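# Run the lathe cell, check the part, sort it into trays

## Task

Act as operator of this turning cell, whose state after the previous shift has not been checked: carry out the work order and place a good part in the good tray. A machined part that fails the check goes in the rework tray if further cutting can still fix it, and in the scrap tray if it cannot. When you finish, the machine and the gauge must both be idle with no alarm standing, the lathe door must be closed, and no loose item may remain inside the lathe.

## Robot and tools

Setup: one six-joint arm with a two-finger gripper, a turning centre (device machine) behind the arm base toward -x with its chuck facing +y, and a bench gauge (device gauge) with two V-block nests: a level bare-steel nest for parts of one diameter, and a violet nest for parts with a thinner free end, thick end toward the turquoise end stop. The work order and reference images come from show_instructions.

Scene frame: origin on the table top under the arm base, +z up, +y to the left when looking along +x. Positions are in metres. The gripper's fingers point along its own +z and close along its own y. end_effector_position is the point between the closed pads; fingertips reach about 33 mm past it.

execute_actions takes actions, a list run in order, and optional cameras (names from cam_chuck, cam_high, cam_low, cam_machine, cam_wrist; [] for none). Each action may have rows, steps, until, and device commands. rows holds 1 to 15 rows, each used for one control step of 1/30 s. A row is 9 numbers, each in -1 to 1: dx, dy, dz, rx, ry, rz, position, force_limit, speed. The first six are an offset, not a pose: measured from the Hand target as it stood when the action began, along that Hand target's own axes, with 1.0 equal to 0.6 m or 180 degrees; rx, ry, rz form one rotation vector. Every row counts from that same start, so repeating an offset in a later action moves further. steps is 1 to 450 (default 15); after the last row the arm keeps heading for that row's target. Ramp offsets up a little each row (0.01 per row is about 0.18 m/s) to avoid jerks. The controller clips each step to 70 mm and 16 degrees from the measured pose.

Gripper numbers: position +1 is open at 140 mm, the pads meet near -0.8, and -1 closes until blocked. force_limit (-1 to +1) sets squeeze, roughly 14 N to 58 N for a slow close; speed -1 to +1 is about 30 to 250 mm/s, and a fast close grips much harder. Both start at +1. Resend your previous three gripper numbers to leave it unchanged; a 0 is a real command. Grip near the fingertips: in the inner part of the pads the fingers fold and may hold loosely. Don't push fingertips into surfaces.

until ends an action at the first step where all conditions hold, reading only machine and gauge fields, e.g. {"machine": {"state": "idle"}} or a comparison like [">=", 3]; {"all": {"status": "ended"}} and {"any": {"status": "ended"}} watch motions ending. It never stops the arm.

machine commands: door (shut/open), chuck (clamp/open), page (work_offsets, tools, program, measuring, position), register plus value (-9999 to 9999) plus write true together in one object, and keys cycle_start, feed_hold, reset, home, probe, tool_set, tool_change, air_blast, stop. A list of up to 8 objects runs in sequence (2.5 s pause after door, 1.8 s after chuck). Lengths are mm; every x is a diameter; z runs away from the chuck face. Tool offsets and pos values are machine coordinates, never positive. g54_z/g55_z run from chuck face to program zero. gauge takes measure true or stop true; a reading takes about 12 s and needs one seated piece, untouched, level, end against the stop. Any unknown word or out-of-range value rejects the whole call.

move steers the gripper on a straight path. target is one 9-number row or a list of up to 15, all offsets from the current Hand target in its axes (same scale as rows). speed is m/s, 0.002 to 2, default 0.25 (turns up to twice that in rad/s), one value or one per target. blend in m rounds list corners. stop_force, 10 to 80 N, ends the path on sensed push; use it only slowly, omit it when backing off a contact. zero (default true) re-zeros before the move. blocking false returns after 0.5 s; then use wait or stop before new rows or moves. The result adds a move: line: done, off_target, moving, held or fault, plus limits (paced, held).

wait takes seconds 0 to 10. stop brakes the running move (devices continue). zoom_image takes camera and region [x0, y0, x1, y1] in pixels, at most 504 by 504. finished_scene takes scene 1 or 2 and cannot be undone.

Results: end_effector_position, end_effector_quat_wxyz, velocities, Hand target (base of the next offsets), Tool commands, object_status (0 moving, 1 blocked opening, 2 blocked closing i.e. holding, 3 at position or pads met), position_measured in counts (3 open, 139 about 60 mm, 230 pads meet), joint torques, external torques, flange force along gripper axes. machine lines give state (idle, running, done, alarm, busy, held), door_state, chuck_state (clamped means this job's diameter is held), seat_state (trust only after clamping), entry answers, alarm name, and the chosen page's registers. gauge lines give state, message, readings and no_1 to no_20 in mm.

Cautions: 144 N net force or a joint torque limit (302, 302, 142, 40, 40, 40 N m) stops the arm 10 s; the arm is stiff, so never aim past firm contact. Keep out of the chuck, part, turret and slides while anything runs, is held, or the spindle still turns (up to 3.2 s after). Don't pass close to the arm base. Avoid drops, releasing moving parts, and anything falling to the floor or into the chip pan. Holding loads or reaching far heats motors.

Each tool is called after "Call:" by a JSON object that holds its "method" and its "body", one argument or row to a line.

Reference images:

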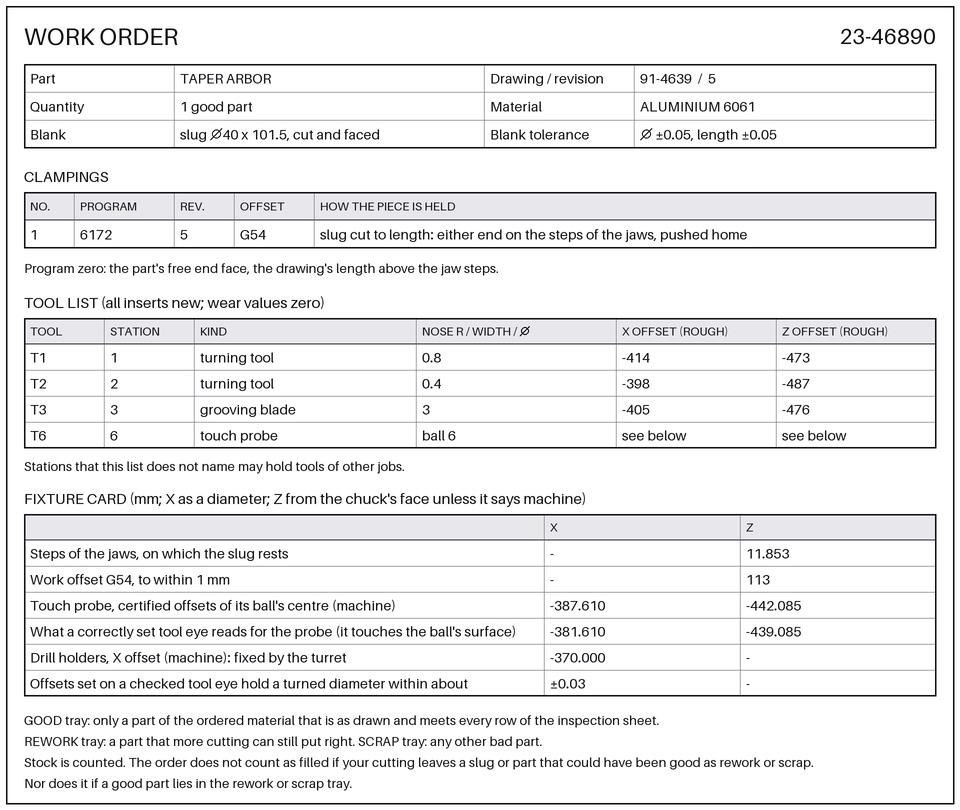

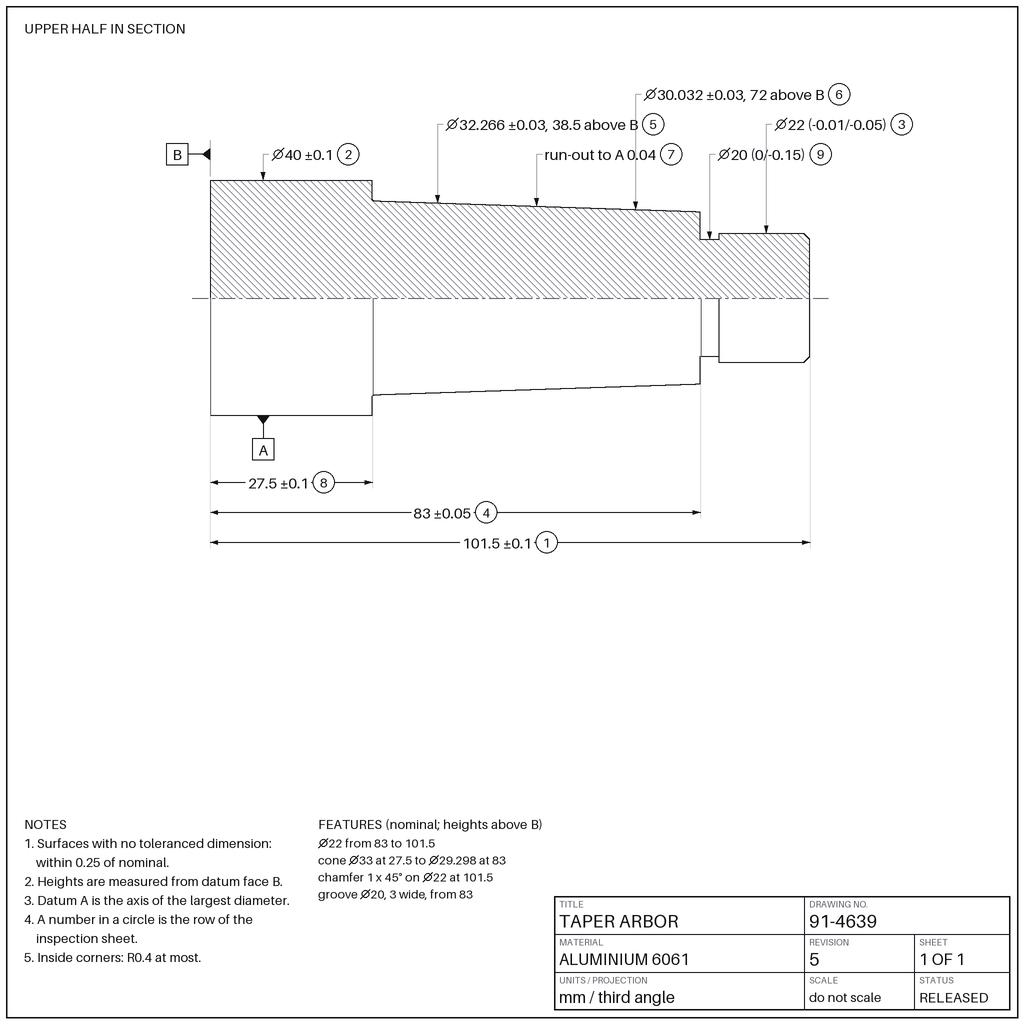

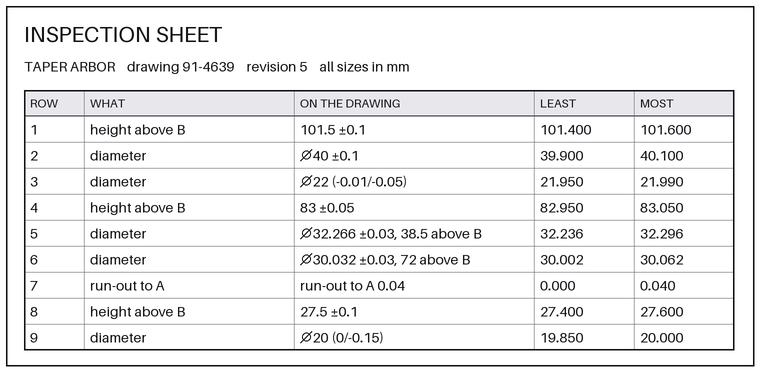

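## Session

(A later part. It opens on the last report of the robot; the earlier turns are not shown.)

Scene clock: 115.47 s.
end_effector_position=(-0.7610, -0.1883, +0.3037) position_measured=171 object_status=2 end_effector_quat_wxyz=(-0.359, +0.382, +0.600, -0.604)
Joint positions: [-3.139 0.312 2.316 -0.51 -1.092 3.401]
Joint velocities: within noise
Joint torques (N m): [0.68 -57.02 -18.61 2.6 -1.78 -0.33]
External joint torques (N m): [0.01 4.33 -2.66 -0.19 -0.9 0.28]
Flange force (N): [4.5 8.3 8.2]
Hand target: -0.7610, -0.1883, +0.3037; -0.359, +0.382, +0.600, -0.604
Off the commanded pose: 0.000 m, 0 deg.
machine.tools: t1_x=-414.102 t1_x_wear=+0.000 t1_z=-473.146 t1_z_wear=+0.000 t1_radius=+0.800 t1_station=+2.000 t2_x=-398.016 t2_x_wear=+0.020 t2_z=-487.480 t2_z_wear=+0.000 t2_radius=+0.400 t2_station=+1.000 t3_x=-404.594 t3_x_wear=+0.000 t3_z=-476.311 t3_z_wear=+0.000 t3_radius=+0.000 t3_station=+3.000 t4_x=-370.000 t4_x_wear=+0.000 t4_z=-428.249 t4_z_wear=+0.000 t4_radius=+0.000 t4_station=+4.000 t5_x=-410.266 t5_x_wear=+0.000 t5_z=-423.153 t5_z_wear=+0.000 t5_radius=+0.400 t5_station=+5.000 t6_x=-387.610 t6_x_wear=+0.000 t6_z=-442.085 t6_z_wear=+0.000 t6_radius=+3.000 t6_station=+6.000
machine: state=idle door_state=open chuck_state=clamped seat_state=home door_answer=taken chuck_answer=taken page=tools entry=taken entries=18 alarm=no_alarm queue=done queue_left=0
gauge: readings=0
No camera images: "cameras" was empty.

Call:
{"method": "execute_actions", "body": {
  "actions": [
    {"rows":[[0,0,0.0001,0,0,0,-1,-1,-1]],"steps":15},
    {"machine":{"chuck":"open"},"steps":90,"until":{"machine":{"chuck_state":"open"}}}
  ],
  "cameras": []
}}

Call:
{"method": "move", "body": {
  "target": [-0.0149,0.0003,0.0075,0,0,0,-1,-1,-1],
  "speed": 0.006,
  "stop_force": 10,
  "cameras": []
}}

Call:
{"method": "execute_actions", "body": {
  "actions": [
    {"machine":{"chuck":"clamp"},"steps":90,"until":{"machine":{"chuck_state":"clamped"}}}
  ],
  "cameras": ["cam_wrist"]
}}

Scene clock: 117.07 s.
end_effector_position=(-0.7611, -0.1883, +0.3037) position_measured=171 object_status=2 end_effector_quat_wxyz=(-0.359, +0.382, +0.600, -0.604)
Joint positions: [-3.139 0.312 2.316 -0.51 -1.092 3.401]
Joint velocities: within noise
Joint torques (N m): [2.54 -57.99 -23.05 2.63 -2.91 -0.32]
External joint torques (N m): [-1.92 5.31 1.78 -0.22 0.23 0.27]
External joint torques at the end of the 1st action: [-0.01 4.86 -1.46 -0.42 -0.41 0.26]
Flange force (N): [5.5 9.8 0.7]
Flange force at the end of the 1st action (N): [4.4 8.7 6.8]
Hand target: -0.7611, -0.1883, +0.3037; -0.359, +0.382, +0.600, -0.604
Off the commanded pose: 0.000 m, 0 deg.
machine.tools: t1_x=-414.102 t1_x_wear=+0.000 t1_z=-473.146 t1_z_wear=+0.000 t1_radius=+0.800 t1_station=+2.000 t2_x=-398.016 t2_x_wear=+0.020 t2_z=-487.480 t2_z_wear=+0.000 t2_radius=+0.400 t2_station=+1.000 t3_x=-404.594 t3_x_wear=+0.000 t3_z=-476.311 t3_z_wear=+0.000 t3_radius=+0.000 t3_station=+3.000 t4_x=-370.000 t4_x_wear=+0.000 t4_z=-428.249 t4_z_wear=+0.000 t4_radius=+0.000 t4_station=+4.000 t5_x=-410.266 t5_x_wear=+0.000 t5_z=-423.153 t5_z_wear=+0.000 t5_radius=+0.400 t5_station=+5.000 t6_x=-387.610 t6_x_wear=+0.000 t6_z=-442.085 t6_z_wear=+0.000 t6_radius=+3.000 t6_station=+6.000
machine: state=idle door_state=open chuck_state=open seat_state=home door_answer=taken chuck_answer=taken page=tools entry=taken entries=18 alarm=no_alarm queue=running queue_left=0
gauge: readings=0
No camera images: "cameras" was empty.

Scene clock: 117.93 s.
end_effector_position=(-0.7611, -0.1889, +0.3037) position_measured=171 object_status=2 end_effector_quat_wxyz=(-0.359, +0.383, +0.600, -0.604)
Joint positions: [-3.138 0.312 2.316 -0.508 -1.092 3.4]
Joint velocities: within noise
Joint torques (N m): [16.07 -57.33 -23.86 -2.11 -4.03 -0.28]
External joint torques (N m): [-15.39 4.6 2.58 4.52 1.34 0.23]
Flange force (N): [20.1 9.3 -9.0]
Hand target: -0.7611, -0.1889, +0.3037; -0.359, +0.383, +0.600, -0.604 (not the last commanded pose)
Off the commanded pose: 0.009 m, 0 deg.
machine.tools: t1_x=-414.102 t1_x_wear=+0.000 t1_z=-473.146 t1_z_wear=+0.000 t1_radius=+0.800 t1_station=+2.000 t2_x=-398.016 t2_x_wear=+0.020 t2_z=-487.480 t2_z_wear=+0.000 t2_radius=+0.400 t2_station=+1.000 t3_x=-404.594 t3_x_wear=+0.000 t3_z=-476.311 t3_z_wear=+0.000 t3_radius=+0.000 t3_station=+3.000 t4_x=-370.000 t4_x_wear=+0.000 t4_z=-428.249 t4_z_wear=+0.000 t4_radius=+0.000 t4_station=+4.000 t5_x=-410.266 t5_x_wear=+0.000 t5_z=-423.153 t5_z_wear=+0.000 t5_radius=+0.400 t5_station=+5.000 t6_x=-387.610 t6_x_wear=+0.000 t6_z=-442.085 t6_z_wear=+0.000 t6_radius=+3.000 t6_station=+6.000
machine: state=idle door_state=open chuck_state=open seat_state=home door_answer=taken chuck_answer=taken page=tools entry=taken entries=18 alarm=no_alarm queue=running queue_left=0
gauge: readings=0
move: contact
No camera images: "cameras" was empty.

Scene clock: 118.80 s.
end_effector_position=(-0.7611, -0.1889, +0.3038) position_measured=171 object_status=2 end_effector_quat_wxyz=(-0.360, +0.382, +0.600, -0.604)
Joint positions: [-3.138 0.312 2.316 -0.508 -1.092 3.4]
Joint velocities: within noise
Joint torques (N m): [17.48 -52.27 -28.13 -1.96 -2.71 -0.31]
External joint torques (N m): [-16.78 -0.51 6.83 4.38 0.03 0.26]
Flange force (N): [18.6 4.2 -24.0]
Hand target: -0.7611, -0.1889, +0.3037; -0.359, +0.383, +0.600, -0.604 (not the last commanded pose)
Tool commands: gripper/position=-1.0 gripper/force_limit=-1.0 gripper/speed=-1.0
Off the commanded pose: 0.009 m, 0 deg.
machine.tools: t1_x=-414.102 t1_x_wear=+0.000 t1_z=-473.146 t1_z_wear=+0.000 t1_radius=+0.800 t1_station=+2.000 t2_x=-398.016 t2_x_wear=+0.020 t2_z=-487.480 t2_z_wear=+0.000 t2_radius=+0.400 t2_station=+1.000 t3_x=-404.594 t3_x_wear=+0.000 t3_z=-476.311 t3_z_wear=+0.000 t3_radius=+0.000 t3_station=+3.000 t4_x=-370.000 t4_x_wear=+0.000 t4_z=-428.249 t4_z_wear=+0.000 t4_radius=+0.000 t4_station=+4.000 t5_x=-410.266 t5_x_wear=+0.000 t5_z=-423.153 t5_z_wear=+0.000 t5_radius=+0.400 t5_station=+5.000 t6_x=-387.610 t6_x_wear=+0.000 t6_z=-442.085 t6_z_wear=+0.000 t6_radius=+3.000 t6_station=+6.000
machine: state=idle door_state=open chuck_state=clamped seat_state=home door_answer=taken chuck_answer=taken page=tools entry=taken entries=18 alarm=no_alarm queue=running queue_left=0
gauge: readings=0
Images, in order (width x height): cam_wrist 672x504.

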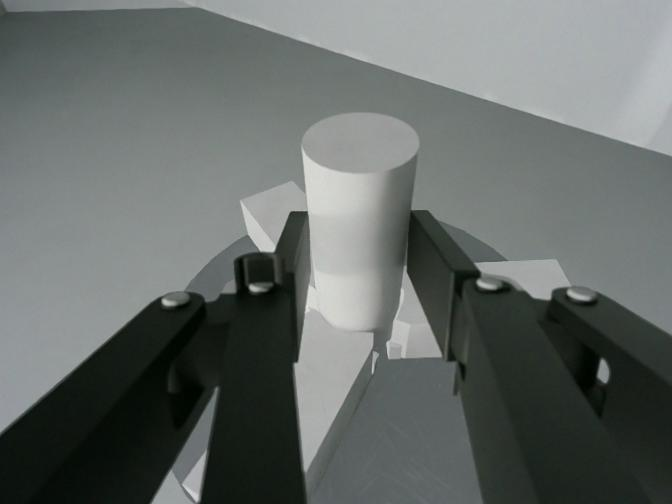

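Call:
{"method": "execute_actions", "body": {
  "actions": [
    {"rows":[[0,0,0,0,0,0,0.1,0,-1]],"steps":65}
  ],
  "cameras": []
}}

Call:
{"method": "move", "body": {
  "target": [0,0,-0.2833,0,0,0,0.1,0,-1],
  "speed": 0.18,
  "cameras": ["cam_chuck"]
}}

Call:
{"method": "move", "body": {
  "target": [
    [-0.0504,-0.0392,0.008,0,0,0,0.1,0,-1],
    [-0.2766,-0.1154,-0.067,0,0.147,0,0.1,0,-1],
    [-0.51,-0.1735,-0.231,0,0.147,0,0.1,0,-1],
    [-0.7505,-0.2138,-0.4844,0,0.147,0,0.1,0,-1]
  ],
  "speed": 0.25,
  "blend": [0.019,0.04,0.05,0],
  "cameras": ["cam_chuck","cam_machine"]
}}

Scene clock: 121.50 s.
end_effector_position=(-0.7611, -0.1889, +0.3037) position_measured=117 object_status=3 end_effector_quat_wxyz=(-0.359, +0.383, +0.600, -0.604)
Joint positions: [-3.138 0.312 2.316 -0.508 -1.092 3.4]
Joint velocities: within noise
Joint torques (N m): [2.59 -55.25 -21.18 2.42 -1.72 -0.29]
External joint torques (N m): [-1.91 2.56 -0.08 -0.02 -0.96 0.24]
Flange force (N): [5.4 6.4 0.2]
Hand target: -0.7611, -0.1889, +0.3037; -0.359, +0.383, +0.600, -0.604
Off the commanded pose: 0.000 m, 0 deg.
machine.tools: t1_x=-414.102 t1_x_wear=+0.000 t1_z=-473.146 t1_z_wear=+0.000 t1_radius=+0.800 t1_station=+2.000 t2_x=-398.016 t2_x_wear=+0.020 t2_z=-487.480 t2_z_wear=+0.000 t2_radius=+0.400 t2_station=+1.000 t3_x=-404.594 t3_x_wear=+0.000 t3_z=-476.311 t3_z_wear=+0.000 t3_radius=+0.000 t3_station=+3.000 t4_x=-370.000 t4_x_wear=+0.000 t4_z=-428.249 t4_z_wear=+0.000 t4_radius=+0.000 t4_station=+4.000 t5_x=-410.266 t5_x_wear=+0.000 t5_z=-423.153 t5_z_wear=+0.000 t5_radius=+0.400 t5_station=+5.000 t6_x=-387.610 t6_x_wear=+0.000 t6_z=-442.085 t6_z_wear=+0.000 t6_radius=+3.000 t6_station=+6.000
machine: state=idle door_state=open chuck_state=clamped seat_state=home door_answer=taken chuck_answer=taken page=tools entry=taken entries=18 alarm=no_alarm queue=done queue_left=0
gauge: readings=0
No camera images: "cameras" was empty.

Scene clock: 122.90 s.
end_effector_position=(-0.6093, -0.1126, +0.3059) position_measured=117 object_status=3 end_effector_quat_wxyz=(-0.359, +0.383, +0.600, -0.604)
Joint positions: [-3.372 0.128 2.583 -0.734 -1.221 3.441]
Joint velocities: within noise
Joint torques (N m): [2.74 -32.06 -17.01 2.12 -1.67 -0.31]
External joint torques (N m): [-2.26 1.86 0.08 -0.07 -0.97 0.26]
Flange force (N): [7.9 6.9 -3.6]
Hand target: -0.6093, -0.1125, +0.3059; -0.359, +0.383, +0.600, -0.604
Off the commanded pose: 0.000 m, 0 deg.
machine.tools: t1_x=-414.102 t1_x_wear=+0.000 t1_z=-473.146 t1_z_wear=+0.000 t1_radius=+0.800 t1_station=+2.000 t2_x=-398.016 t2_x_wear=+0.020 t2_z=-487.480 t2_z_wear=+0.000 t2_radius=+0.400 t2_station=+1.000 t3_x=-404.594 t3_x_wear=+0.000 t3_z=-476.311 t3_z_wear=+0.000 t3_radius=+0.000 t3_station=+3.000 t4_x=-370.000 t4_x_wear=+0.000 t4_z=-428.249 t4_z_wear=+0.000 t4_radius=+0.000 t4_station=+4.000 t5_x=-410.266 t5_x_wear=+0.000 t5_z=-423.153 t5_z_wear=+0.000 t5_radius=+0.400 t5_station=+5.000 t6_x=-387.610 t6_x_wear=+0.000 t6_z=-442.085 t6_z_wear=+0.000 t6_radius=+3.000 t6_station=+6.000
machine: state=idle door_state=open chuck_state=clamped seat_state=home door_answer=taken chuck_answer=taken page=tools entry=taken entries=18 alarm=no_alarm queue=done queue_left=0
gauge: readings=0
move: done
Images, in order (width x height): cam_chuck 672x504.

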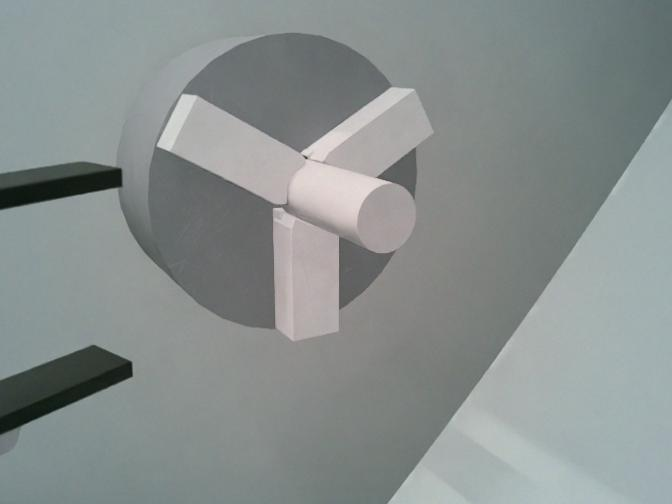

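Scene clock: 126.00 s.
end_effector_position=(-0.1508, -0.3813, +0.4515) position_measured=117 object_status=3 end_effector_quat_wxyz=(+0.487, -0.511, -0.502, +0.500)
Joint positions: [-1.228 0.01 2.284 1.83 -1.816 2.336]
Joint velocities: within noise
Joint torques (N m): [2.28 -35.48 -32.94 -2.7 -0.86 -0.34]
External joint torques (N m): [-2.85 2.37 -0.43 -0.05 -1 0.29]
Flange force (N): [-5.8 3.0 2.8]
Hand target: -0.1507, -0.3813, +0.4515; +0.487, -0.511, -0.502, +0.500
Off the commanded pose: 0.000 m, 0 deg.
machine.tools: t1_x=-414.102 t1_x_wear=+0.000 t1_z=-473.146 t1_z_wear=+0.000 t1_radius=+0.800 t1_station=+2.000 t2_x=-398.016 t2_x_wear=+0.020 t2_z=-487.480 t2_z_wear=+0.000 t2_radius=+0.400 t2_station=+1.000 t3_x=-404.594 t3_x_wear=+0.000 t3_z=-476.311 t3_z_wear=+0.000 t3_radius=+0.000 t3_station=+3.000 t4_x=-370.000 t4_x_wear=+0.000 t4_z=-428.249 t4_z_wear=+0.000 t4_radius=+0.000 t4_station=+4.000 t5_x=-410.266 t5_x_wear=+0.000 t5_z=-423.153 t5_z_wear=+0.000 t5_radius=+0.400 t5_station=+5.000 t6_x=-387.610 t6_x_wear=+0.000 t6_z=-442.085 t6_z_wear=+0.000 t6_radius=+3.000 t6_station=+6.000
machine: state=idle door_state=open chuck_state=clamped seat_state=home door_answer=taken chuck_answer=taken page=tools entry=taken entries=18 alarm=no_alarm queue=done queue_left=0
gauge: readings=0
move: done
Images, in order (width x height): cam_chuck 672x504, cam_machine 672x504.

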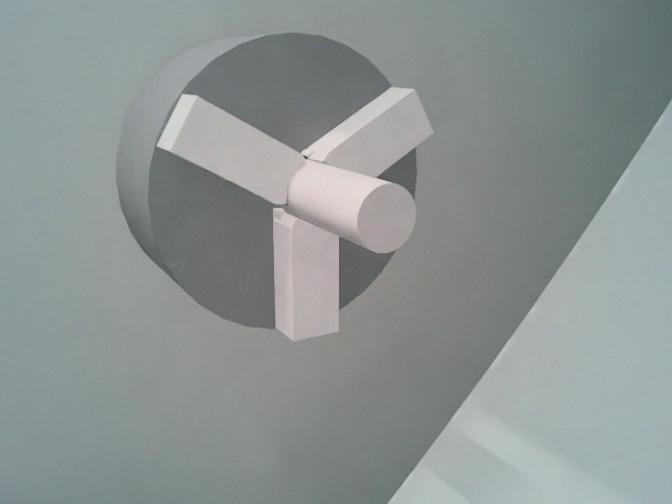

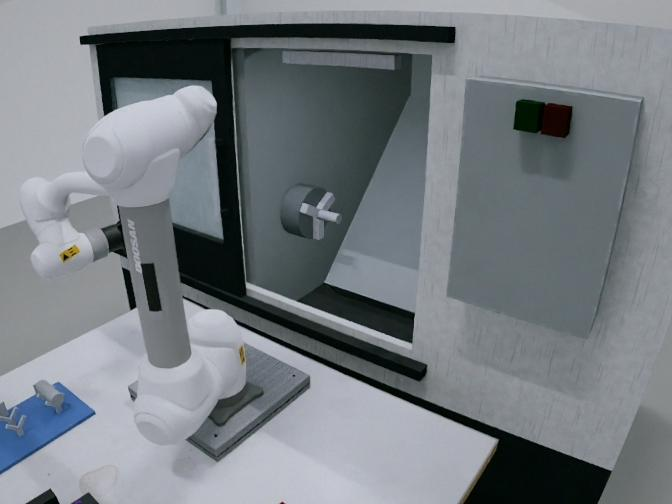

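Shut the door and probe the slug's face and diameter.

Call:
{"method": "execute_actions", "body": {
  "actions": [
    {"machine":[{"page":"measuring","door":"shut"},{"register":"tool_call","value":6,"write":true},{"tool_change":true},{"register":"probe_x","value":25,"write":true},{"register":"probe_z","value":122,"write":true},{"register":"probe_move_x","value":0,"write":true},{"register":"probe_move_z","value":-15,"write":true},{"probe":true}],"steps":450,"until":{"machine":{"queue":"done"}}},
    {"steps":300,"until":{"machine":{"state":"idle"}}}
  ],
  "cameras": []
}}

Call:
{"method": "execute_actions", "body": {
  "actions": [
    {"steps":300,"until":{"machine":{"state":"idle","queue":"done"}}}
  ],
  "cameras": []
}}

Scene clock: 141.43 s.
end_effector_position=(-0.1507, -0.3813, +0.4515) position_measured=117 object_status=3 end_effector_quat_wxyz=(+0.487, -0.511, -0.502, +0.500)
Joint positions: [-1.228 0.01 2.284 1.83 -1.816 2.336]
Joint velocities: within noise
Joint torques (N m): [1.07 -35.13 -33.22 -2.77 -0.94 -0.37]
External joint torques (N m): [-1.62 2.04 -0.16 0.02 -0.92 0.32]
External joint torques at the end of the 1st action: [-1.82 1.8 -0.61 -0.11 -0.92 0.2]
Flange force (N): [-3.9 3.0 0.5]
Flange force at the end of the 1st action (N): [-4.5 1.8 1.0]
Hand target: -0.1507, -0.3813, +0.4515; +0.487, -0.511, -0.502, +0.500
Tool commands: gripper/position=+0.1 gripper/force_limit=+0.0 gripper/speed=-1.0
Off the commanded pose: 0.000 m, 0 deg.
machine.measuring: probe_x=+25.000 probe_z=+122.000 probe_move_x=+0.000 probe_move_z=-15.000 probe_radius=+2.992 eye_x=+56.424 eye_z=+146.278 probe_touched=+1 probe_found_x=+25.000 probe_found_z=+112.548 set_x=-404.596 set_z=-476.304
machine: state=idle door_state=shut chuck_state=clamped seat_state=home door_answer=taken chuck_answer=taken page=measuring entry=taken entries=25 alarm=no_alarm queue=done queue_left=0
gauge: readings=0
No camera images: "cameras" was empty.

Scene clock: 141.67 s.
end_effector_position=(-0.1507, -0.3813, +0.4515) position_measured=117 object_status=3 end_effector_quat_wxyz=(+0.487, -0.511, -0.502, +0.500)
Joint positions: [-1.228 0.01 2.284 1.83 -1.816 2.336]
Joint velocities: within noise
Joint torques (N m): [0.9 -35.18 -33.1 -2.73 -0.96 -0.32]
External joint torques (N m): [-1.44 2.14 -0.28 -0.02 -0.9 0.27]
Flange force (N): [-4.1 2.9 0.1]
Hand target: -0.1507, -0.3813, +0.4515; +0.487, -0.511, -0.502, +0.500
Tool commands: gripper/position=+0.1 gripper/force_limit=+0.0 gripper/speed=-1.0
Off the commanded pose: 0.000 m, 0 deg.
machine.measuring: probe_x=+25.000 probe_z=+122.000 probe_move_x=+0.000 probe_move_z=-15.000 probe_radius=+2.992 eye_x=+56.424 eye_z=+146.278 probe_touched=+1 probe_found_x=+25.000 probe_found_z=+112.548 set_x=-404.596 set_z=-476.304
machine: state=idle door_state=shut chuck_state=clamped seat_state=home door_answer=taken chuck_answer=taken page=measuring entry=taken entries=25 alarm=no_alarm queue=done queue_left=0
gauge: readings=0
No camera images: "cameras" was empty.

Call:
{"method": "execute_actions", "body": {
  "actions": [
    {"machine":{"home":true},"steps":20},
    {"steps":300,"until":{"machine":{"state":"idle"}}},
    {"machine":{"door":"open"},"steps":150,"until":{"machine":{"door_state":"open"}}}
  ],
  "cameras": ["cam_chuck"]
}}

Scene clock: 144.80 s.
end_effector_position=(-0.1507, -0.3813, +0.4515) position_measured=117 object_status=3 end_effector_quat_wxyz=(+0.487, -0.511, -0.502, +0.500)
Joint positions: [-1.228 0.01 2.284 1.83 -1.816 2.336]
Joint velocities: within noise
Joint torques (N m): [1.14 -35.17 -33.33 -2.71 -0.95 -0.36]
External joint torques (N m): [-1.75 2.13 -0.06 -0.03 -0.91 0.31]
External joint torques at the end of the 1st action: [-1.74 1.94 -0.16 0 -0.95 0.34]
External joint torques at the end of the 2nd action: [-1.64 1.93 -0.31 0.02 -0.92 0.36]
Flange force (N): [-4.0 3.1 0.9]
Flange force at the end of the 1st action (N): [-3.9 2.8 0.8]
Flange force at the end of the 2nd action (N): [-4.0 2.7 0.5]
Hand target: -0.1507, -0.3813, +0.4515; +0.487, -0.511, -0.502, +0.500
Tool commands: gripper/position=+0.1 gripper/force_limit=+0.0 gripper/speed=-1.0
Off the commanded pose: 0.000 m, 0 deg.
machine.measuring: probe_x=+25.000 probe_z=+122.000 probe_move_x=+0.000 probe_move_z=-15.000 probe_radius=+2.992 eye_x=+56.424 eye_z=+146.278 probe_touched=+1 probe_found_x=+25.000 probe_found_z=+112.548 set_x=-404.596 set_z=-476.304
machine: state=idle door_state=open chuck_state=clamped seat_state=home door_answer=taken chuck_answer=taken page=measuring entry=taken entries=26 alarm=no_alarm queue=running queue_left=0
gauge: readings=0
Images, in order (width x height): cam_chuck 672x504.

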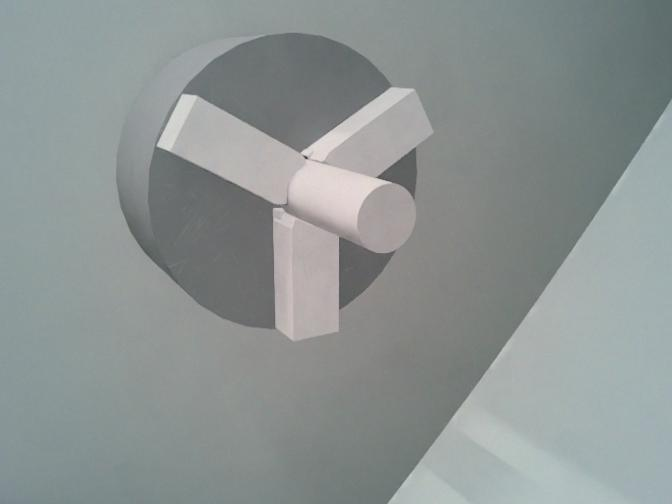

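Call:
{"method": "move", "body": {
  "target": [
    [0.0953,0.0450,0.3305,0,0,0,0.1,0,-1],
    [0.2305,0.11,0.5808,0,0,0,0.1,0,-1],
    [0.4478,0.2427,0.7643,0,-0.147,0,0.1,0,-1]
  ],
  "speed": 0.25,
  "blend": [0.05,0.04,0],
  "cameras": ["cam_chuck"]
}}

Scene clock: 148.33 s.
end_effector_position=(-0.6065, -0.1179, +0.2888) position_measured=117 object_status=3 end_effector_quat_wxyz=(-0.359, +0.383, +0.600, -0.604)
Joint positions: [-3.358 0.173 2.598 -0.706 -1.263 3.395]
Joint velocities: within noise
Joint torques (N m): [1.02 -34.02 -14.67 1.89 -1.71 -0.35]
External joint torques (N m): [-0.52 1.45 0.03 -0.1 -0.97 0.3]
Flange force (N): [3.1 5.9 -0.7]
Hand target: -0.6066, -0.1178, +0.2887; -0.359, +0.383, +0.600, -0.604
Off the commanded pose: 0.000 m, 0 deg.
machine.measuring: probe_x=+25.000 probe_z=+122.000 probe_move_x=+0.000 probe_move_z=-15.000 probe_radius=+2.992 eye_x=+56.424 eye_z=+146.278 probe_touched=+1 probe_found_x=+25.000 probe_found_z=+112.548 set_x=-404.596 set_z=-476.304
machine: state=idle door_state=open chuck_state=clamped seat_state=home door_answer=taken chuck_answer=taken page=measuring entry=taken entries=26 alarm=no_alarm queue=done queue_left=0
gauge: readings=0
move: done
Images, in order (width x height): cam_chuck 672x504.

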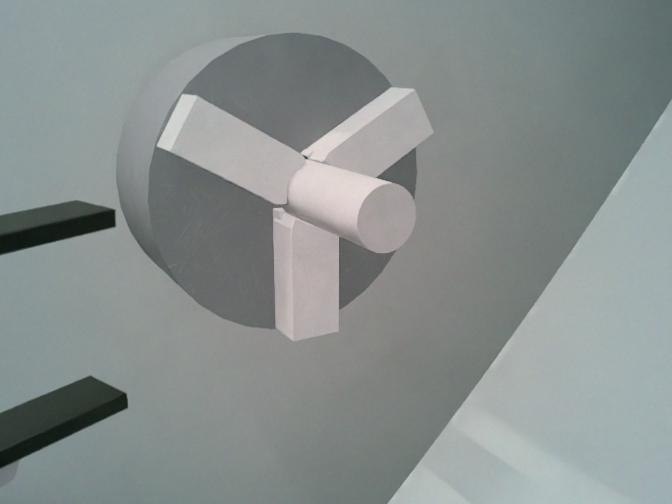

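Call:
{"method": "move", "body": {
  "target": [
    [0.0094,-0.0288,0,0,0,0,0.1,0,-1],
    [0.0094,-0.0288,0.2833,0,0,0,0.1,0,-1]
  ],
  "speed": 0.12,
  "cameras": ["cam_chuck"]
}}

Call:
{"method": "execute_actions", "body": {
  "actions": [
    {"rows":[[0,0,0,0,0,0,-1,-1,-1]],"steps":100}
  ],
  "cameras": []
}}

Scene clock: 150.63 s.
end_effector_position=(-0.7613, -0.1888, +0.3037) position_measured=117 object_status=3 end_effector_quat_wxyz=(-0.359, +0.383, +0.600, -0.604)
Joint positions: [-3.138 0.312 2.315 -0.508 -1.092 3.4]
Joint velocities: within noise
Joint torques (N m): [2.39 -55.92 -21.04 2.43 -1.77 -0.35]
External joint torques (N m): [-1.7 3.17 -0.2 -0.03 -0.9 0.3]
Flange force (N): [5.4 7.3 1.3]
Hand target: -0.7614, -0.1888, +0.3037; -0.359, +0.383, +0.600, -0.604
Off the commanded pose: 0.000 m, 0 deg.
machine.measuring: probe_x=+25.000 probe_z=+122.000 probe_move_x=+0.000 probe_move_z=-15.000 probe_radius=+2.992 eye_x=+56.424 eye_z=+146.278 probe_touched=+1 probe_found_x=+25.000 probe_found_z=+112.548 set_x=-404.596 set_z=-476.304
machine: state=idle door_state=open chuck_state=clamped seat_state=home door_answer=taken chuck_answer=taken page=measuring entry=taken entries=26 alarm=no_alarm queue=done queue_left=0
gauge: readings=0
move: done
Images, in order (width x height): cam_chuck 672x504.

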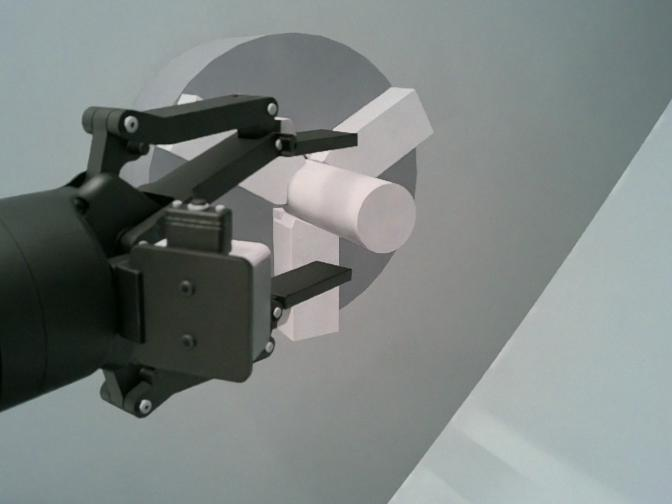

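Scene clock: 154.17 s.
end_effector_position=(-0.7614, -0.1888, +0.3037) position_measured=171 object_status=2 end_effector_quat_wxyz=(-0.359, +0.383, +0.600, -0.604)
Joint positions: [-3.138 0.312 2.315 -0.508 -1.092 3.4]
Joint velocities: within noise
Joint torques (N m): [3.76 -52.77 -22.67 2.19 -1.21 -0.23]
External joint torques (N m): [-3.13 0.02 1.36 0.23 -1.47 0.18]
Flange force (N): [5.2 3.5 -6.2]
Hand target: -0.7614, -0.1888, +0.3037; -0.359, +0.383, +0.600, -0.604
Off the commanded pose: 0.000 m, 0 deg.
machine.measuring: probe_x=+25.000 probe_z=+122.000 probe_move_x=+0.000 probe_move_z=-15.000 probe_radius=+2.992 eye_x=+56.424 eye_z=+146.278 probe_touched=+1 probe_found_x=+25.000 probe_found_z=+112.548 set_x=-404.596 set_z=-476.304
machine: state=idle door_state=open chuck_state=clamped seat_state=home door_answer=taken chuck_answer=taken page=measuring entry=taken entries=26 alarm=no_alarm queue=done queue_left=0
gauge: readings=0
No camera images: "cameras" was empty.

Call:
{"method": "execute_actions", "body": {
  "actions": [
    {"rows":[[0,0,0,0,0,0,-0.98,0,-1]],"steps":45},
    {"machine":{"chuck":"open"},"steps":90,"until":{"machine":{"chuck_state":"open"}}}
  ],
  "cameras": []
}}

Call:
{"method": "move", "body": {
  "target": [0.1151,-0.0025,-0.058,0,0,0,-0.98,0,-1],
  "speed": 0.07,
  "cameras": ["cam_chuck"]
}}

Call:
{"method": "move", "body": {
  "target": [
    [-0.1702,-0.036,-0.2148,0,0,0,-0.98,0,-1],
    [-0.3963,-0.1118,-0.2903,0,0.148,0,-0.98,0,-1],
    [-0.6292,-0.1692,-0.455,0,0.148,0,-0.98,0,-1],
    [-0.8692,-0.2087,-0.7088,0,0.148,0,-0.98,0,-1]
  ],
  "speed": 0.22,
  "blend": [0.02,0.04,0.05,0],
  "cameras": ["cam_high"]
}}

Scene clock: 156.87 s.
end_effector_position=(-0.7614, -0.1888, +0.3036) position_measured=173 object_status=2 end_effector_quat_wxyz=(-0.359, +0.383, +0.600, -0.604)
Joint positions: [-3.138 0.312 2.315 -0.508 -1.092 3.4]
Joint velocities: within noise
Joint torques (N m): [4.45 -57.82 -23.13 1.78 -3.19 -0.27]
External joint torques (N m): [-3.78 5.05 1.85 0.64 0.51 0.22]
External joint torques at the end of the 1st action: [-6.5 -3.87 7.53 0.56 -2.41 0.18]
Flange force (N): [7.0 9.4 -0.4]
Flange force at the end of the 1st action (N): [5.6 1.0 -24.3]
Hand target: -0.7614, -0.1888, +0.3037; -0.359, +0.383, +0.600, -0.604
Off the commanded pose: 0.000 m, 0 deg.
machine.measuring: probe_x=+25.000 probe_z=+122.000 probe_move_x=+0.000 probe_move_z=-15.000 probe_radius=+2.992 eye_x=+56.424 eye_z=+146.278 probe_touched=+1 probe_found_x=+25.000 probe_found_z=+112.548 set_x=-404.596 set_z=-476.304
machine: state=idle door_state=open chuck_state=open seat_state=home door_answer=taken chuck_answer=taken page=measuring entry=taken entries=26 alarm=no_alarm queue=running queue_left=0
gauge: readings=0
No camera images: "cameras" was empty.

Scene clock: 158.33 s.
end_effector_position=(-0.7613, -0.1115, +0.3035) position_measured=173 object_status=2 end_effector_quat_wxyz=(-0.359, +0.382, +0.600, -0.604)
Joint positions: [-3.304 0.309 2.317 -0.687 -1.136 3.476]
Joint velocities: within noise
Joint torques (N m): [2.41 -57.18 -22.17 2.63 -2.8 -0.24]
External joint torques (N m): [-1.66 5.28 1.68 -0.22 0.17 0.2]
Flange force (N): [5.1 9.9 0.3]
Hand target: -0.7613, -0.1115, +0.3035; -0.359, +0.383, +0.600, -0.604
Off the commanded pose: 0.000 m, 0 deg.
machine.measuring: probe_x=+25.000 probe_z=+122.000 probe_move_x=+0.000 probe_move_z=-15.000 probe_radius=+2.992 eye_x=+56.424 eye_z=+146.278 probe_touched=+1 probe_found_x=+25.000 probe_found_z=+112.548 set_x=-404.596 set_z=-476.304
machine: state=idle door_state=open chuck_state=open seat_state=open door_answer=taken chuck_answer=taken page=measuring entry=taken entries=26 alarm=no_alarm queue=done queue_left=0
gauge: readings=0
move: done
Images, in order (width x height): cam_chuck 672x504.

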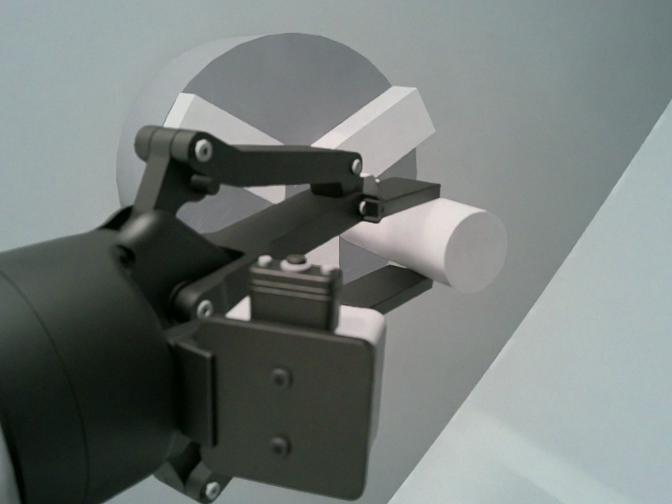

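Scene clock: 162.37 s.
end_effector_position=(-0.1505, -0.3834, +0.4499) position_measured=173 object_status=2 end_effector_quat_wxyz=(+0.488, -0.511, -0.501, +0.499)
Joint positions: [-1.23 0.017 2.281 1.832 -1.816 2.34]
Joint velocities: within noise
Joint torques (N m): [1.03 -36.55 -34.15 -3.57 -1.77 -0.31]
External joint torques (N m): [-1.62 2.84 0.88 0.82 -0.11 0.26]
Flange force (N): [-3.5 5.8 0.8]
Hand target: -0.1505, -0.3834, +0.4500; +0.488, -0.511, -0.501, +0.499
Off the commanded pose: 0.000 m, 0 deg.
machine.measuring: probe_x=+25.000 probe_z=+122.000 probe_move_x=+0.000 probe_move_z=-15.000 probe_radius=+2.992 eye_x=+56.424 eye_z=+146.278 probe_touched=+1 probe_found_x=+25.000 probe_found_z=+112.548 set_x=-404.596 set_z=-476.304
machine: state=idle door_state=open chuck_state=open seat_state=open door_answer=taken chuck_answer=taken page=measuring entry=taken entries=26 alarm=no_alarm queue=done queue_left=0
gauge: readings=0
move: done
Images, in order (width x height): cam_high 672x504.

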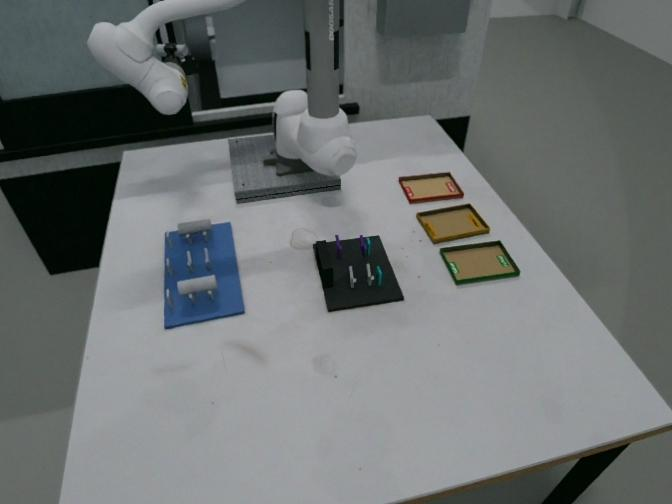

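Call:
{"method": "move", "body": {
  "target": [
    [0.0153,-0.0525,-0.1683,0,0,0,-0.98,0,-1],
    [0.1457,-0.1145,-0.8373,-0.0964,-0.3855,-0.3860,-0.98,0,-1]
  ],
  "speed": 0.35,
  "blend": [0.04,0],
  "cameras": []
}}

Scene clock: 167.60 s.
end_effector_position=(+0.3500, -0.2939, +0.5294) position_measured=173 object_status=2 end_effector_quat_wxyz=(-0.246, -0.138, +0.921, -0.267)
Joint positions: [-0.331 -0.11 1.765 2.441 -1.698 0.94]
Joint velocities: within noise
Joint torques (N m): [1.59 -33.19 -42.66 -5.68 0.11 -0.21]
External joint torques (N m): [-2.11 3.47 1.38 0.65 -0.63 0.19]
Flange force (N): [-2.9 -3.1 2.7]
Hand target: +0.3500, -0.2939, +0.5294; -0.246, -0.138, +0.921, -0.267
Off the commanded pose: 0.000 m, 0 deg.
machine.measuring: probe_x=+25.000 probe_z=+122.000 probe_move_x=+0.000 probe_move_z=-15.000 probe_radius=+2.992 eye_x=+56.424 eye_z=+146.278 probe_touched=+1 probe_found_x=+25.000 probe_found_z=+112.548 set_x=-404.596 set_z=-476.304
machine: state=idle door_state=open chuck_state=open seat_state=open door_answer=taken chuck_answer=taken page=measuring entry=taken entries=26 alarm=no_alarm queue=done queue_left=0
gauge: readings=0
move: done
No camera images: "cameras" was empty.

Call:
{"method": "move", "body": {
  "target": [-0.3838,-0.0352,0.3665,-0.0964,-0.3855,-0.3860,-0.98,0,-1],
  "speed": 0.3,
  "cameras": ["cam_wrist","cam_high"]
}}

Scene clock: 171.30 s.
end_effector_position=(+0.4683, -0.4061, +0.2551) position_measured=173 object_status=2 end_effector_quat_wxyz=(-0.171, +0.689, -0.687, -0.155)
Joint positions: [-0.948 0.365 1.648 3.44 -1.515 -1.011]
Joint velocities: within noise
Joint torques (N m): [0.71 -77.64 -37.66 -2.73 -0.46 -0.26]
External joint torques (N m): [-1.75 5.3 1.17 -0.33 -0.53 0.26]
Flange force (N): [7.0 -1.5 0.7]
Hand target: +0.4683, -0.4062, +0.2551; -0.171, +0.689, -0.687, -0.155
Off the commanded pose: 0.000 m, 0 deg.
machine.measuring: probe_x=+25.000 probe_z=+122.000 probe_move_x=+0.000 probe_move_z=-15.000 probe_radius=+2.992 eye_x=+56.424 eye_z=+146.278 probe_touched=+1 probe_found_x=+25.000 probe_found_z=+112.548 set_x=-404.596 set_z=-476.304
machine: state=idle door_state=open chuck_state=open seat_state=open door_answer=taken chuck_answer=taken page=measuring entry=taken entries=26 alarm=no_alarm queue=done queue_left=0
gauge: readings=0
move: done
Images, in order (width x height): cam_high 672x504, cam_wrist 672x504.

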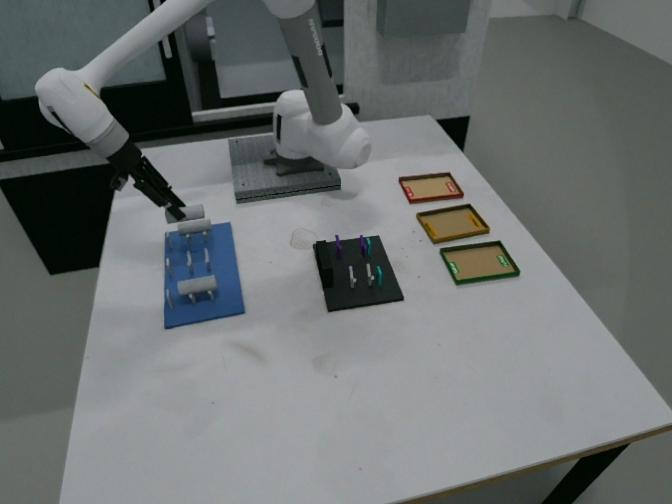

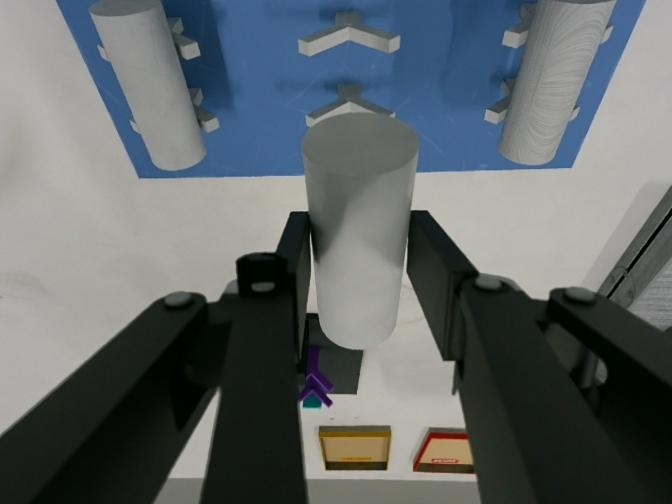

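Call:
{"method": "move", "body": {
  "target": [0.0899,0,0.178,0,0,0,-0.98,0,-1],
  "speed": 0.12,
  "stop_force": 20,
  "cameras": ["cam_wrist","cam_low"]
}}

Call:
{"method": "move", "body": {
  "target": [0.03,0,0.0594,0,0,0,-0.98,0,-1],
  "speed": 0.015,
  "stop_force": 11,
  "cameras": ["cam_wrist","cam_low"]
}}

Scene clock: 173.43 s.
end_effector_position=(+0.4710, -0.4065, +0.1355) position_measured=173 object_status=2 end_effector_quat_wxyz=(-0.171, +0.689, -0.687, -0.155)
Joint positions: [-0.943 0.466 1.744 3.45 -1.326 -1.067]
Joint velocities: within noise
Joint torques (N m): [0.38 -83.03 -32.94 -2.38 -0.53 -0.18]
External joint torques (N m): [-1.44 5.62 0.88 -0.32 -0.49 0.18]
Flange force (N): [7.6 -2.0 1.9]
Hand target: +0.4710, -0.4065, +0.1355; -0.171, +0.689, -0.687, -0.155
Off the commanded pose: 0.000 m, 0 deg.
machine.measuring: probe_x=+25.000 probe_z=+122.000 probe_move_x=+0.000 probe_move_z=-15.000 probe_radius=+2.992 eye_x=+56.424 eye_z=+146.278 probe_touched=+1 probe_found_x=+25.000 probe_found_z=+112.548 set_x=-404.596 set_z=-476.304
machine: state=idle door_state=open chuck_state=open seat_state=open door_answer=taken chuck_answer=taken page=measuring entry=taken entries=26 alarm=no_alarm queue=done queue_left=0
gauge: readings=0
move: done
Images, in order (width x height): cam_low 672x504, cam_wrist 672x504.

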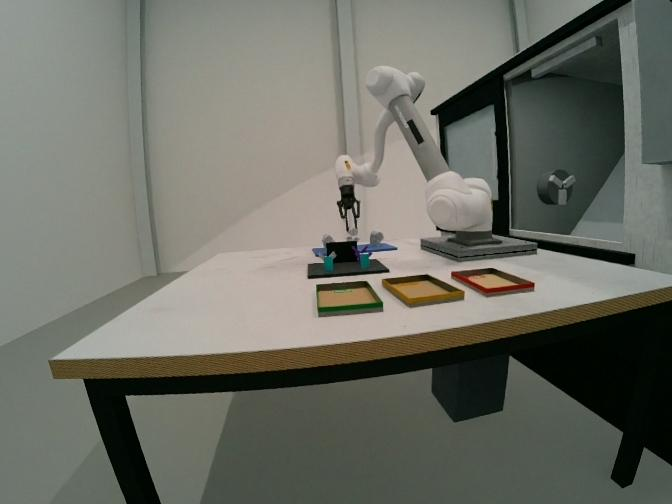

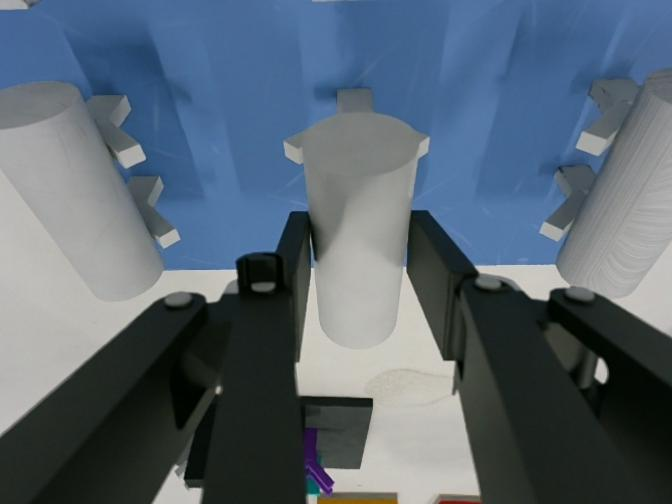

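Scene clock: 176.07 s.
end_effector_position=(+0.4718, -0.4067, +0.1051) position_measured=173 object_status=2 end_effector_quat_wxyz=(-0.171, +0.689, -0.687, -0.155)
Joint positions: [-0.942 0.497 1.762 3.455 -1.279 -1.081]
Joint velocities: within noise
Joint torques (N m): [6.93 -63.68 -21.62 -1.56 3.38 -0.29]
External joint torques (N m): [-8.03 -15.33 -9.19 -1.05 -4.42 0.29]
Flange force (N): [-3.5 7.0 -30.1]
Hand target: +0.4718, -0.4067, +0.1051; -0.171, +0.689, -0.687, -0.155 (not the last commanded pose)
Off the commanded pose: 0.010 m, 0 deg.
machine.measuring: probe_x=+25.000 probe_z=+122.000 probe_move_x=+0.000 probe_move_z=-15.000 probe_radius=+2.992 eye_x=+56.424 eye_z=+146.278 probe_touched=+1 probe_found_x=+25.000 probe_found_z=+112.548 set_x=-404.596 set_z=-476.304
machine: state=idle door_state=open chuck_state=open seat_state=open door_answer=taken chuck_answer=taken page=measuring entry=taken entries=26 alarm=no_alarm queue=done queue_left=0
gauge: readings=0
move: contact
Images, in order (width x height): cam_low 672x504, cam_wrist 672x504.

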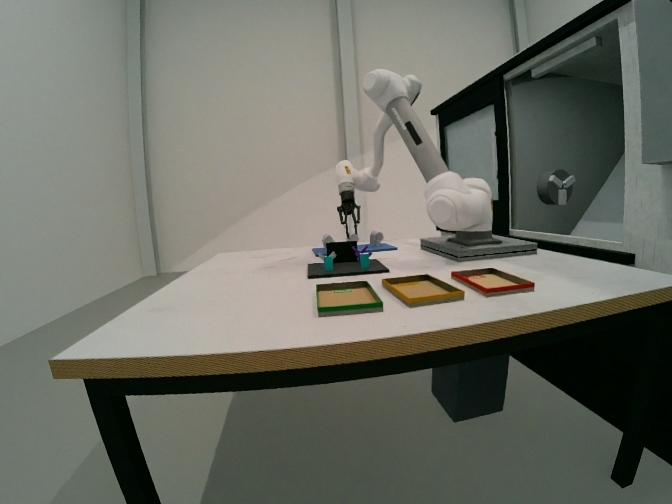

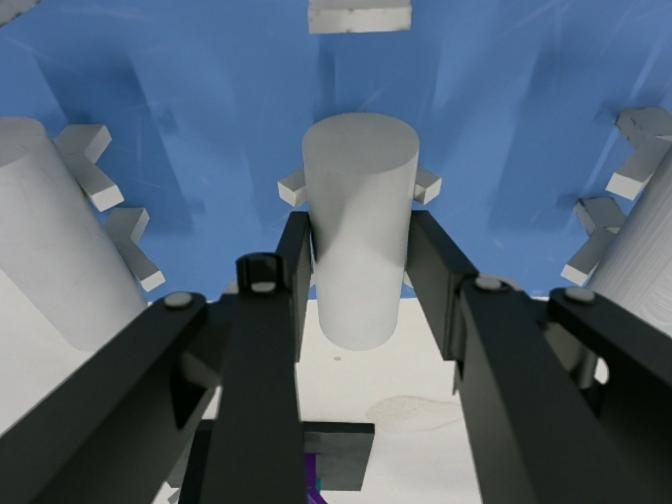

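Call:
{"method": "execute_actions", "body": {
  "actions": [
    {"rows":[[0,0,0,0,0,0,0.1,0,-1]],"steps":65}
  ],
  "cameras": []
}}

Call:
{"method": "move", "body": {
  "target": [-0.1049,0,-0.2079,0,0,0,0.1,0,-1],
  "speed": 0.15,
  "cameras": ["cam_wrist"]
}}

Scene clock: 178.73 s.
end_effector_position=(+0.4718, -0.4067, +0.1051) position_measured=117 object_status=3 end_effector_quat_wxyz=(-0.171, +0.689, -0.687, -0.155)
Joint positions: [-0.942 0.497 1.762 3.455 -1.279 -1.081]
Joint velocities: within noise
Joint torques (N m): [0.64 -82.59 -30.57 -2.6 -0.18 -0.32]
External joint torques (N m): [-1.66 3.66 -0.19 0.01 -0.85 0.32]
Flange force (N): [6.2 -1.9 -0.7]
Hand target: +0.4718, -0.4067, +0.1051; -0.171, +0.689, -0.687, -0.155
Off the commanded pose: 0.000 m, 0 deg.
machine.measuring: probe_x=+25.000 probe_z=+122.000 probe_move_x=+0.000 probe_move_z=-15.000 probe_radius=+2.992 eye_x=+56.424 eye_z=+146.278 probe_touched=+1 probe_found_x=+25.000 probe_found_z=+112.548 set_x=-404.596 set_z=-476.304
machine: state=idle door_state=open chuck_state=open seat_state=open door_answer=taken chuck_answer=taken page=measuring entry=taken entries=26 alarm=no_alarm queue=done queue_left=0
gauge: readings=0
No camera images: "cameras" was empty.

Scene clock: 180.07 s.
end_effector_position=(+0.4685, -0.4063, +0.2447) position_measured=117 object_status=3 end_effector_quat_wxyz=(-0.171, +0.689, -0.687, -0.155)
Joint positions: [-0.947 0.372 1.657 3.44 -1.498 -1.016]
Joint velocities: within noise
Joint torques (N m): [0.46 -75.22 -36.28 -3.05 -0.13 -0.26]
External joint torques (N m): [-1.49 2.62 0.16 0.02 -0.86 0.26]
Flange force (N): [4.1 -0.9 -1.5]
Hand target: +0.4685, -0.4063, +0.2448; -0.171, +0.689, -0.687, -0.155
Off the commanded pose: 0.000 m, 0 deg.
machine.measuring: probe_x=+25.000 probe_z=+122.000 probe_move_x=+0.000 probe_move_z=-15.000 probe_radius=+2.992 eye_x=+56.424 eye_z=+146.278 probe_touched=+1 probe_found_x=+25.000 probe_found_z=+112.548 set_x=-404.596 set_z=-476.304
machine: state=idle door_state=open chuck_state=open seat_state=open door_answer=taken chuck_answer=taken page=measuring entry=taken entries=26 alarm=no_alarm queue=done queue_left=0
gauge: readings=0
move: done
Images, in order (width x height): cam_wrist 672x504.

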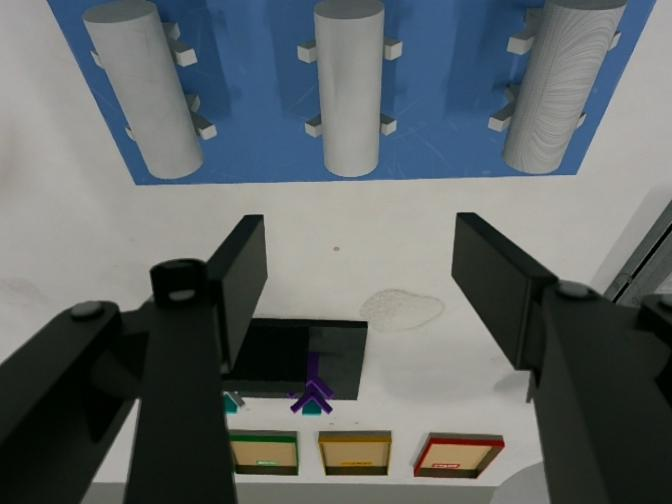

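Call:
{"method": "move", "body": {
  "target": [0,-0.187,0,0,0,0,0.1,0,-1],
  "speed": 0.2,
  "cameras": ["cam_wrist"]
}}

Scene clock: 181.33 s.
end_effector_position=(+0.5807, -0.4065, +0.2474) position_measured=117 object_status=3 end_effector_quat_wxyz=(-0.171, +0.689, -0.687, -0.155)
Joint positions: [-0.835 0.482 1.487 3.48 -1.524 -0.899]
Joint velocities: within noise
Joint torques (N m): [0.03 -88.82 -36.53 -2.91 -0.11 -0.3]
External joint torques (N m): [-1.21 4.52 -0.74 -0.07 -0.79 0.3]
Flange force (N): [7.0 -5.4 -2.6]
Hand target: +0.5807, -0.4065, +0.2474; -0.171, +0.689, -0.687, -0.155
Off the commanded pose: 0.000 m, 0 deg.
machine.measuring: probe_x=+25.000 probe_z=+122.000 probe_move_x=+0.000 probe_move_z=-15.000 probe_radius=+2.992 eye_x=+56.424 eye_z=+146.278 probe_touched=+1 probe_found_x=+25.000 probe_found_z=+112.548 set_x=-404.596 set_z=-476.304
machine: state=idle door_state=open chuck_state=open seat_state=open door_answer=taken chuck_answer=taken page=measuring entry=taken entries=26 alarm=no_alarm queue=done queue_left=0
gauge: readings=0
move: done
Images, in order (width x height): cam_wrist 672x504.

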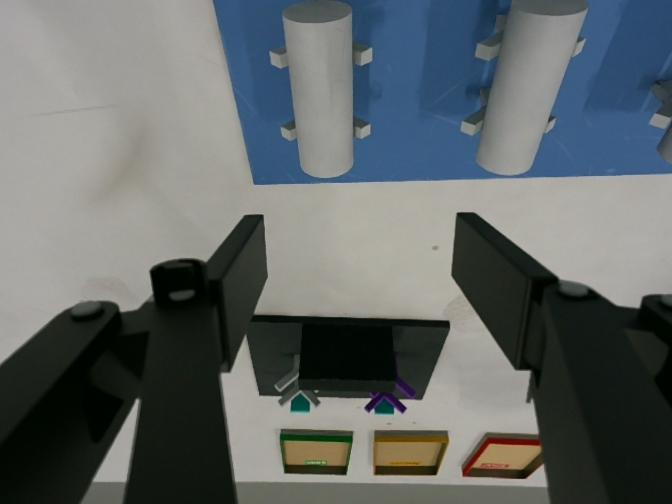

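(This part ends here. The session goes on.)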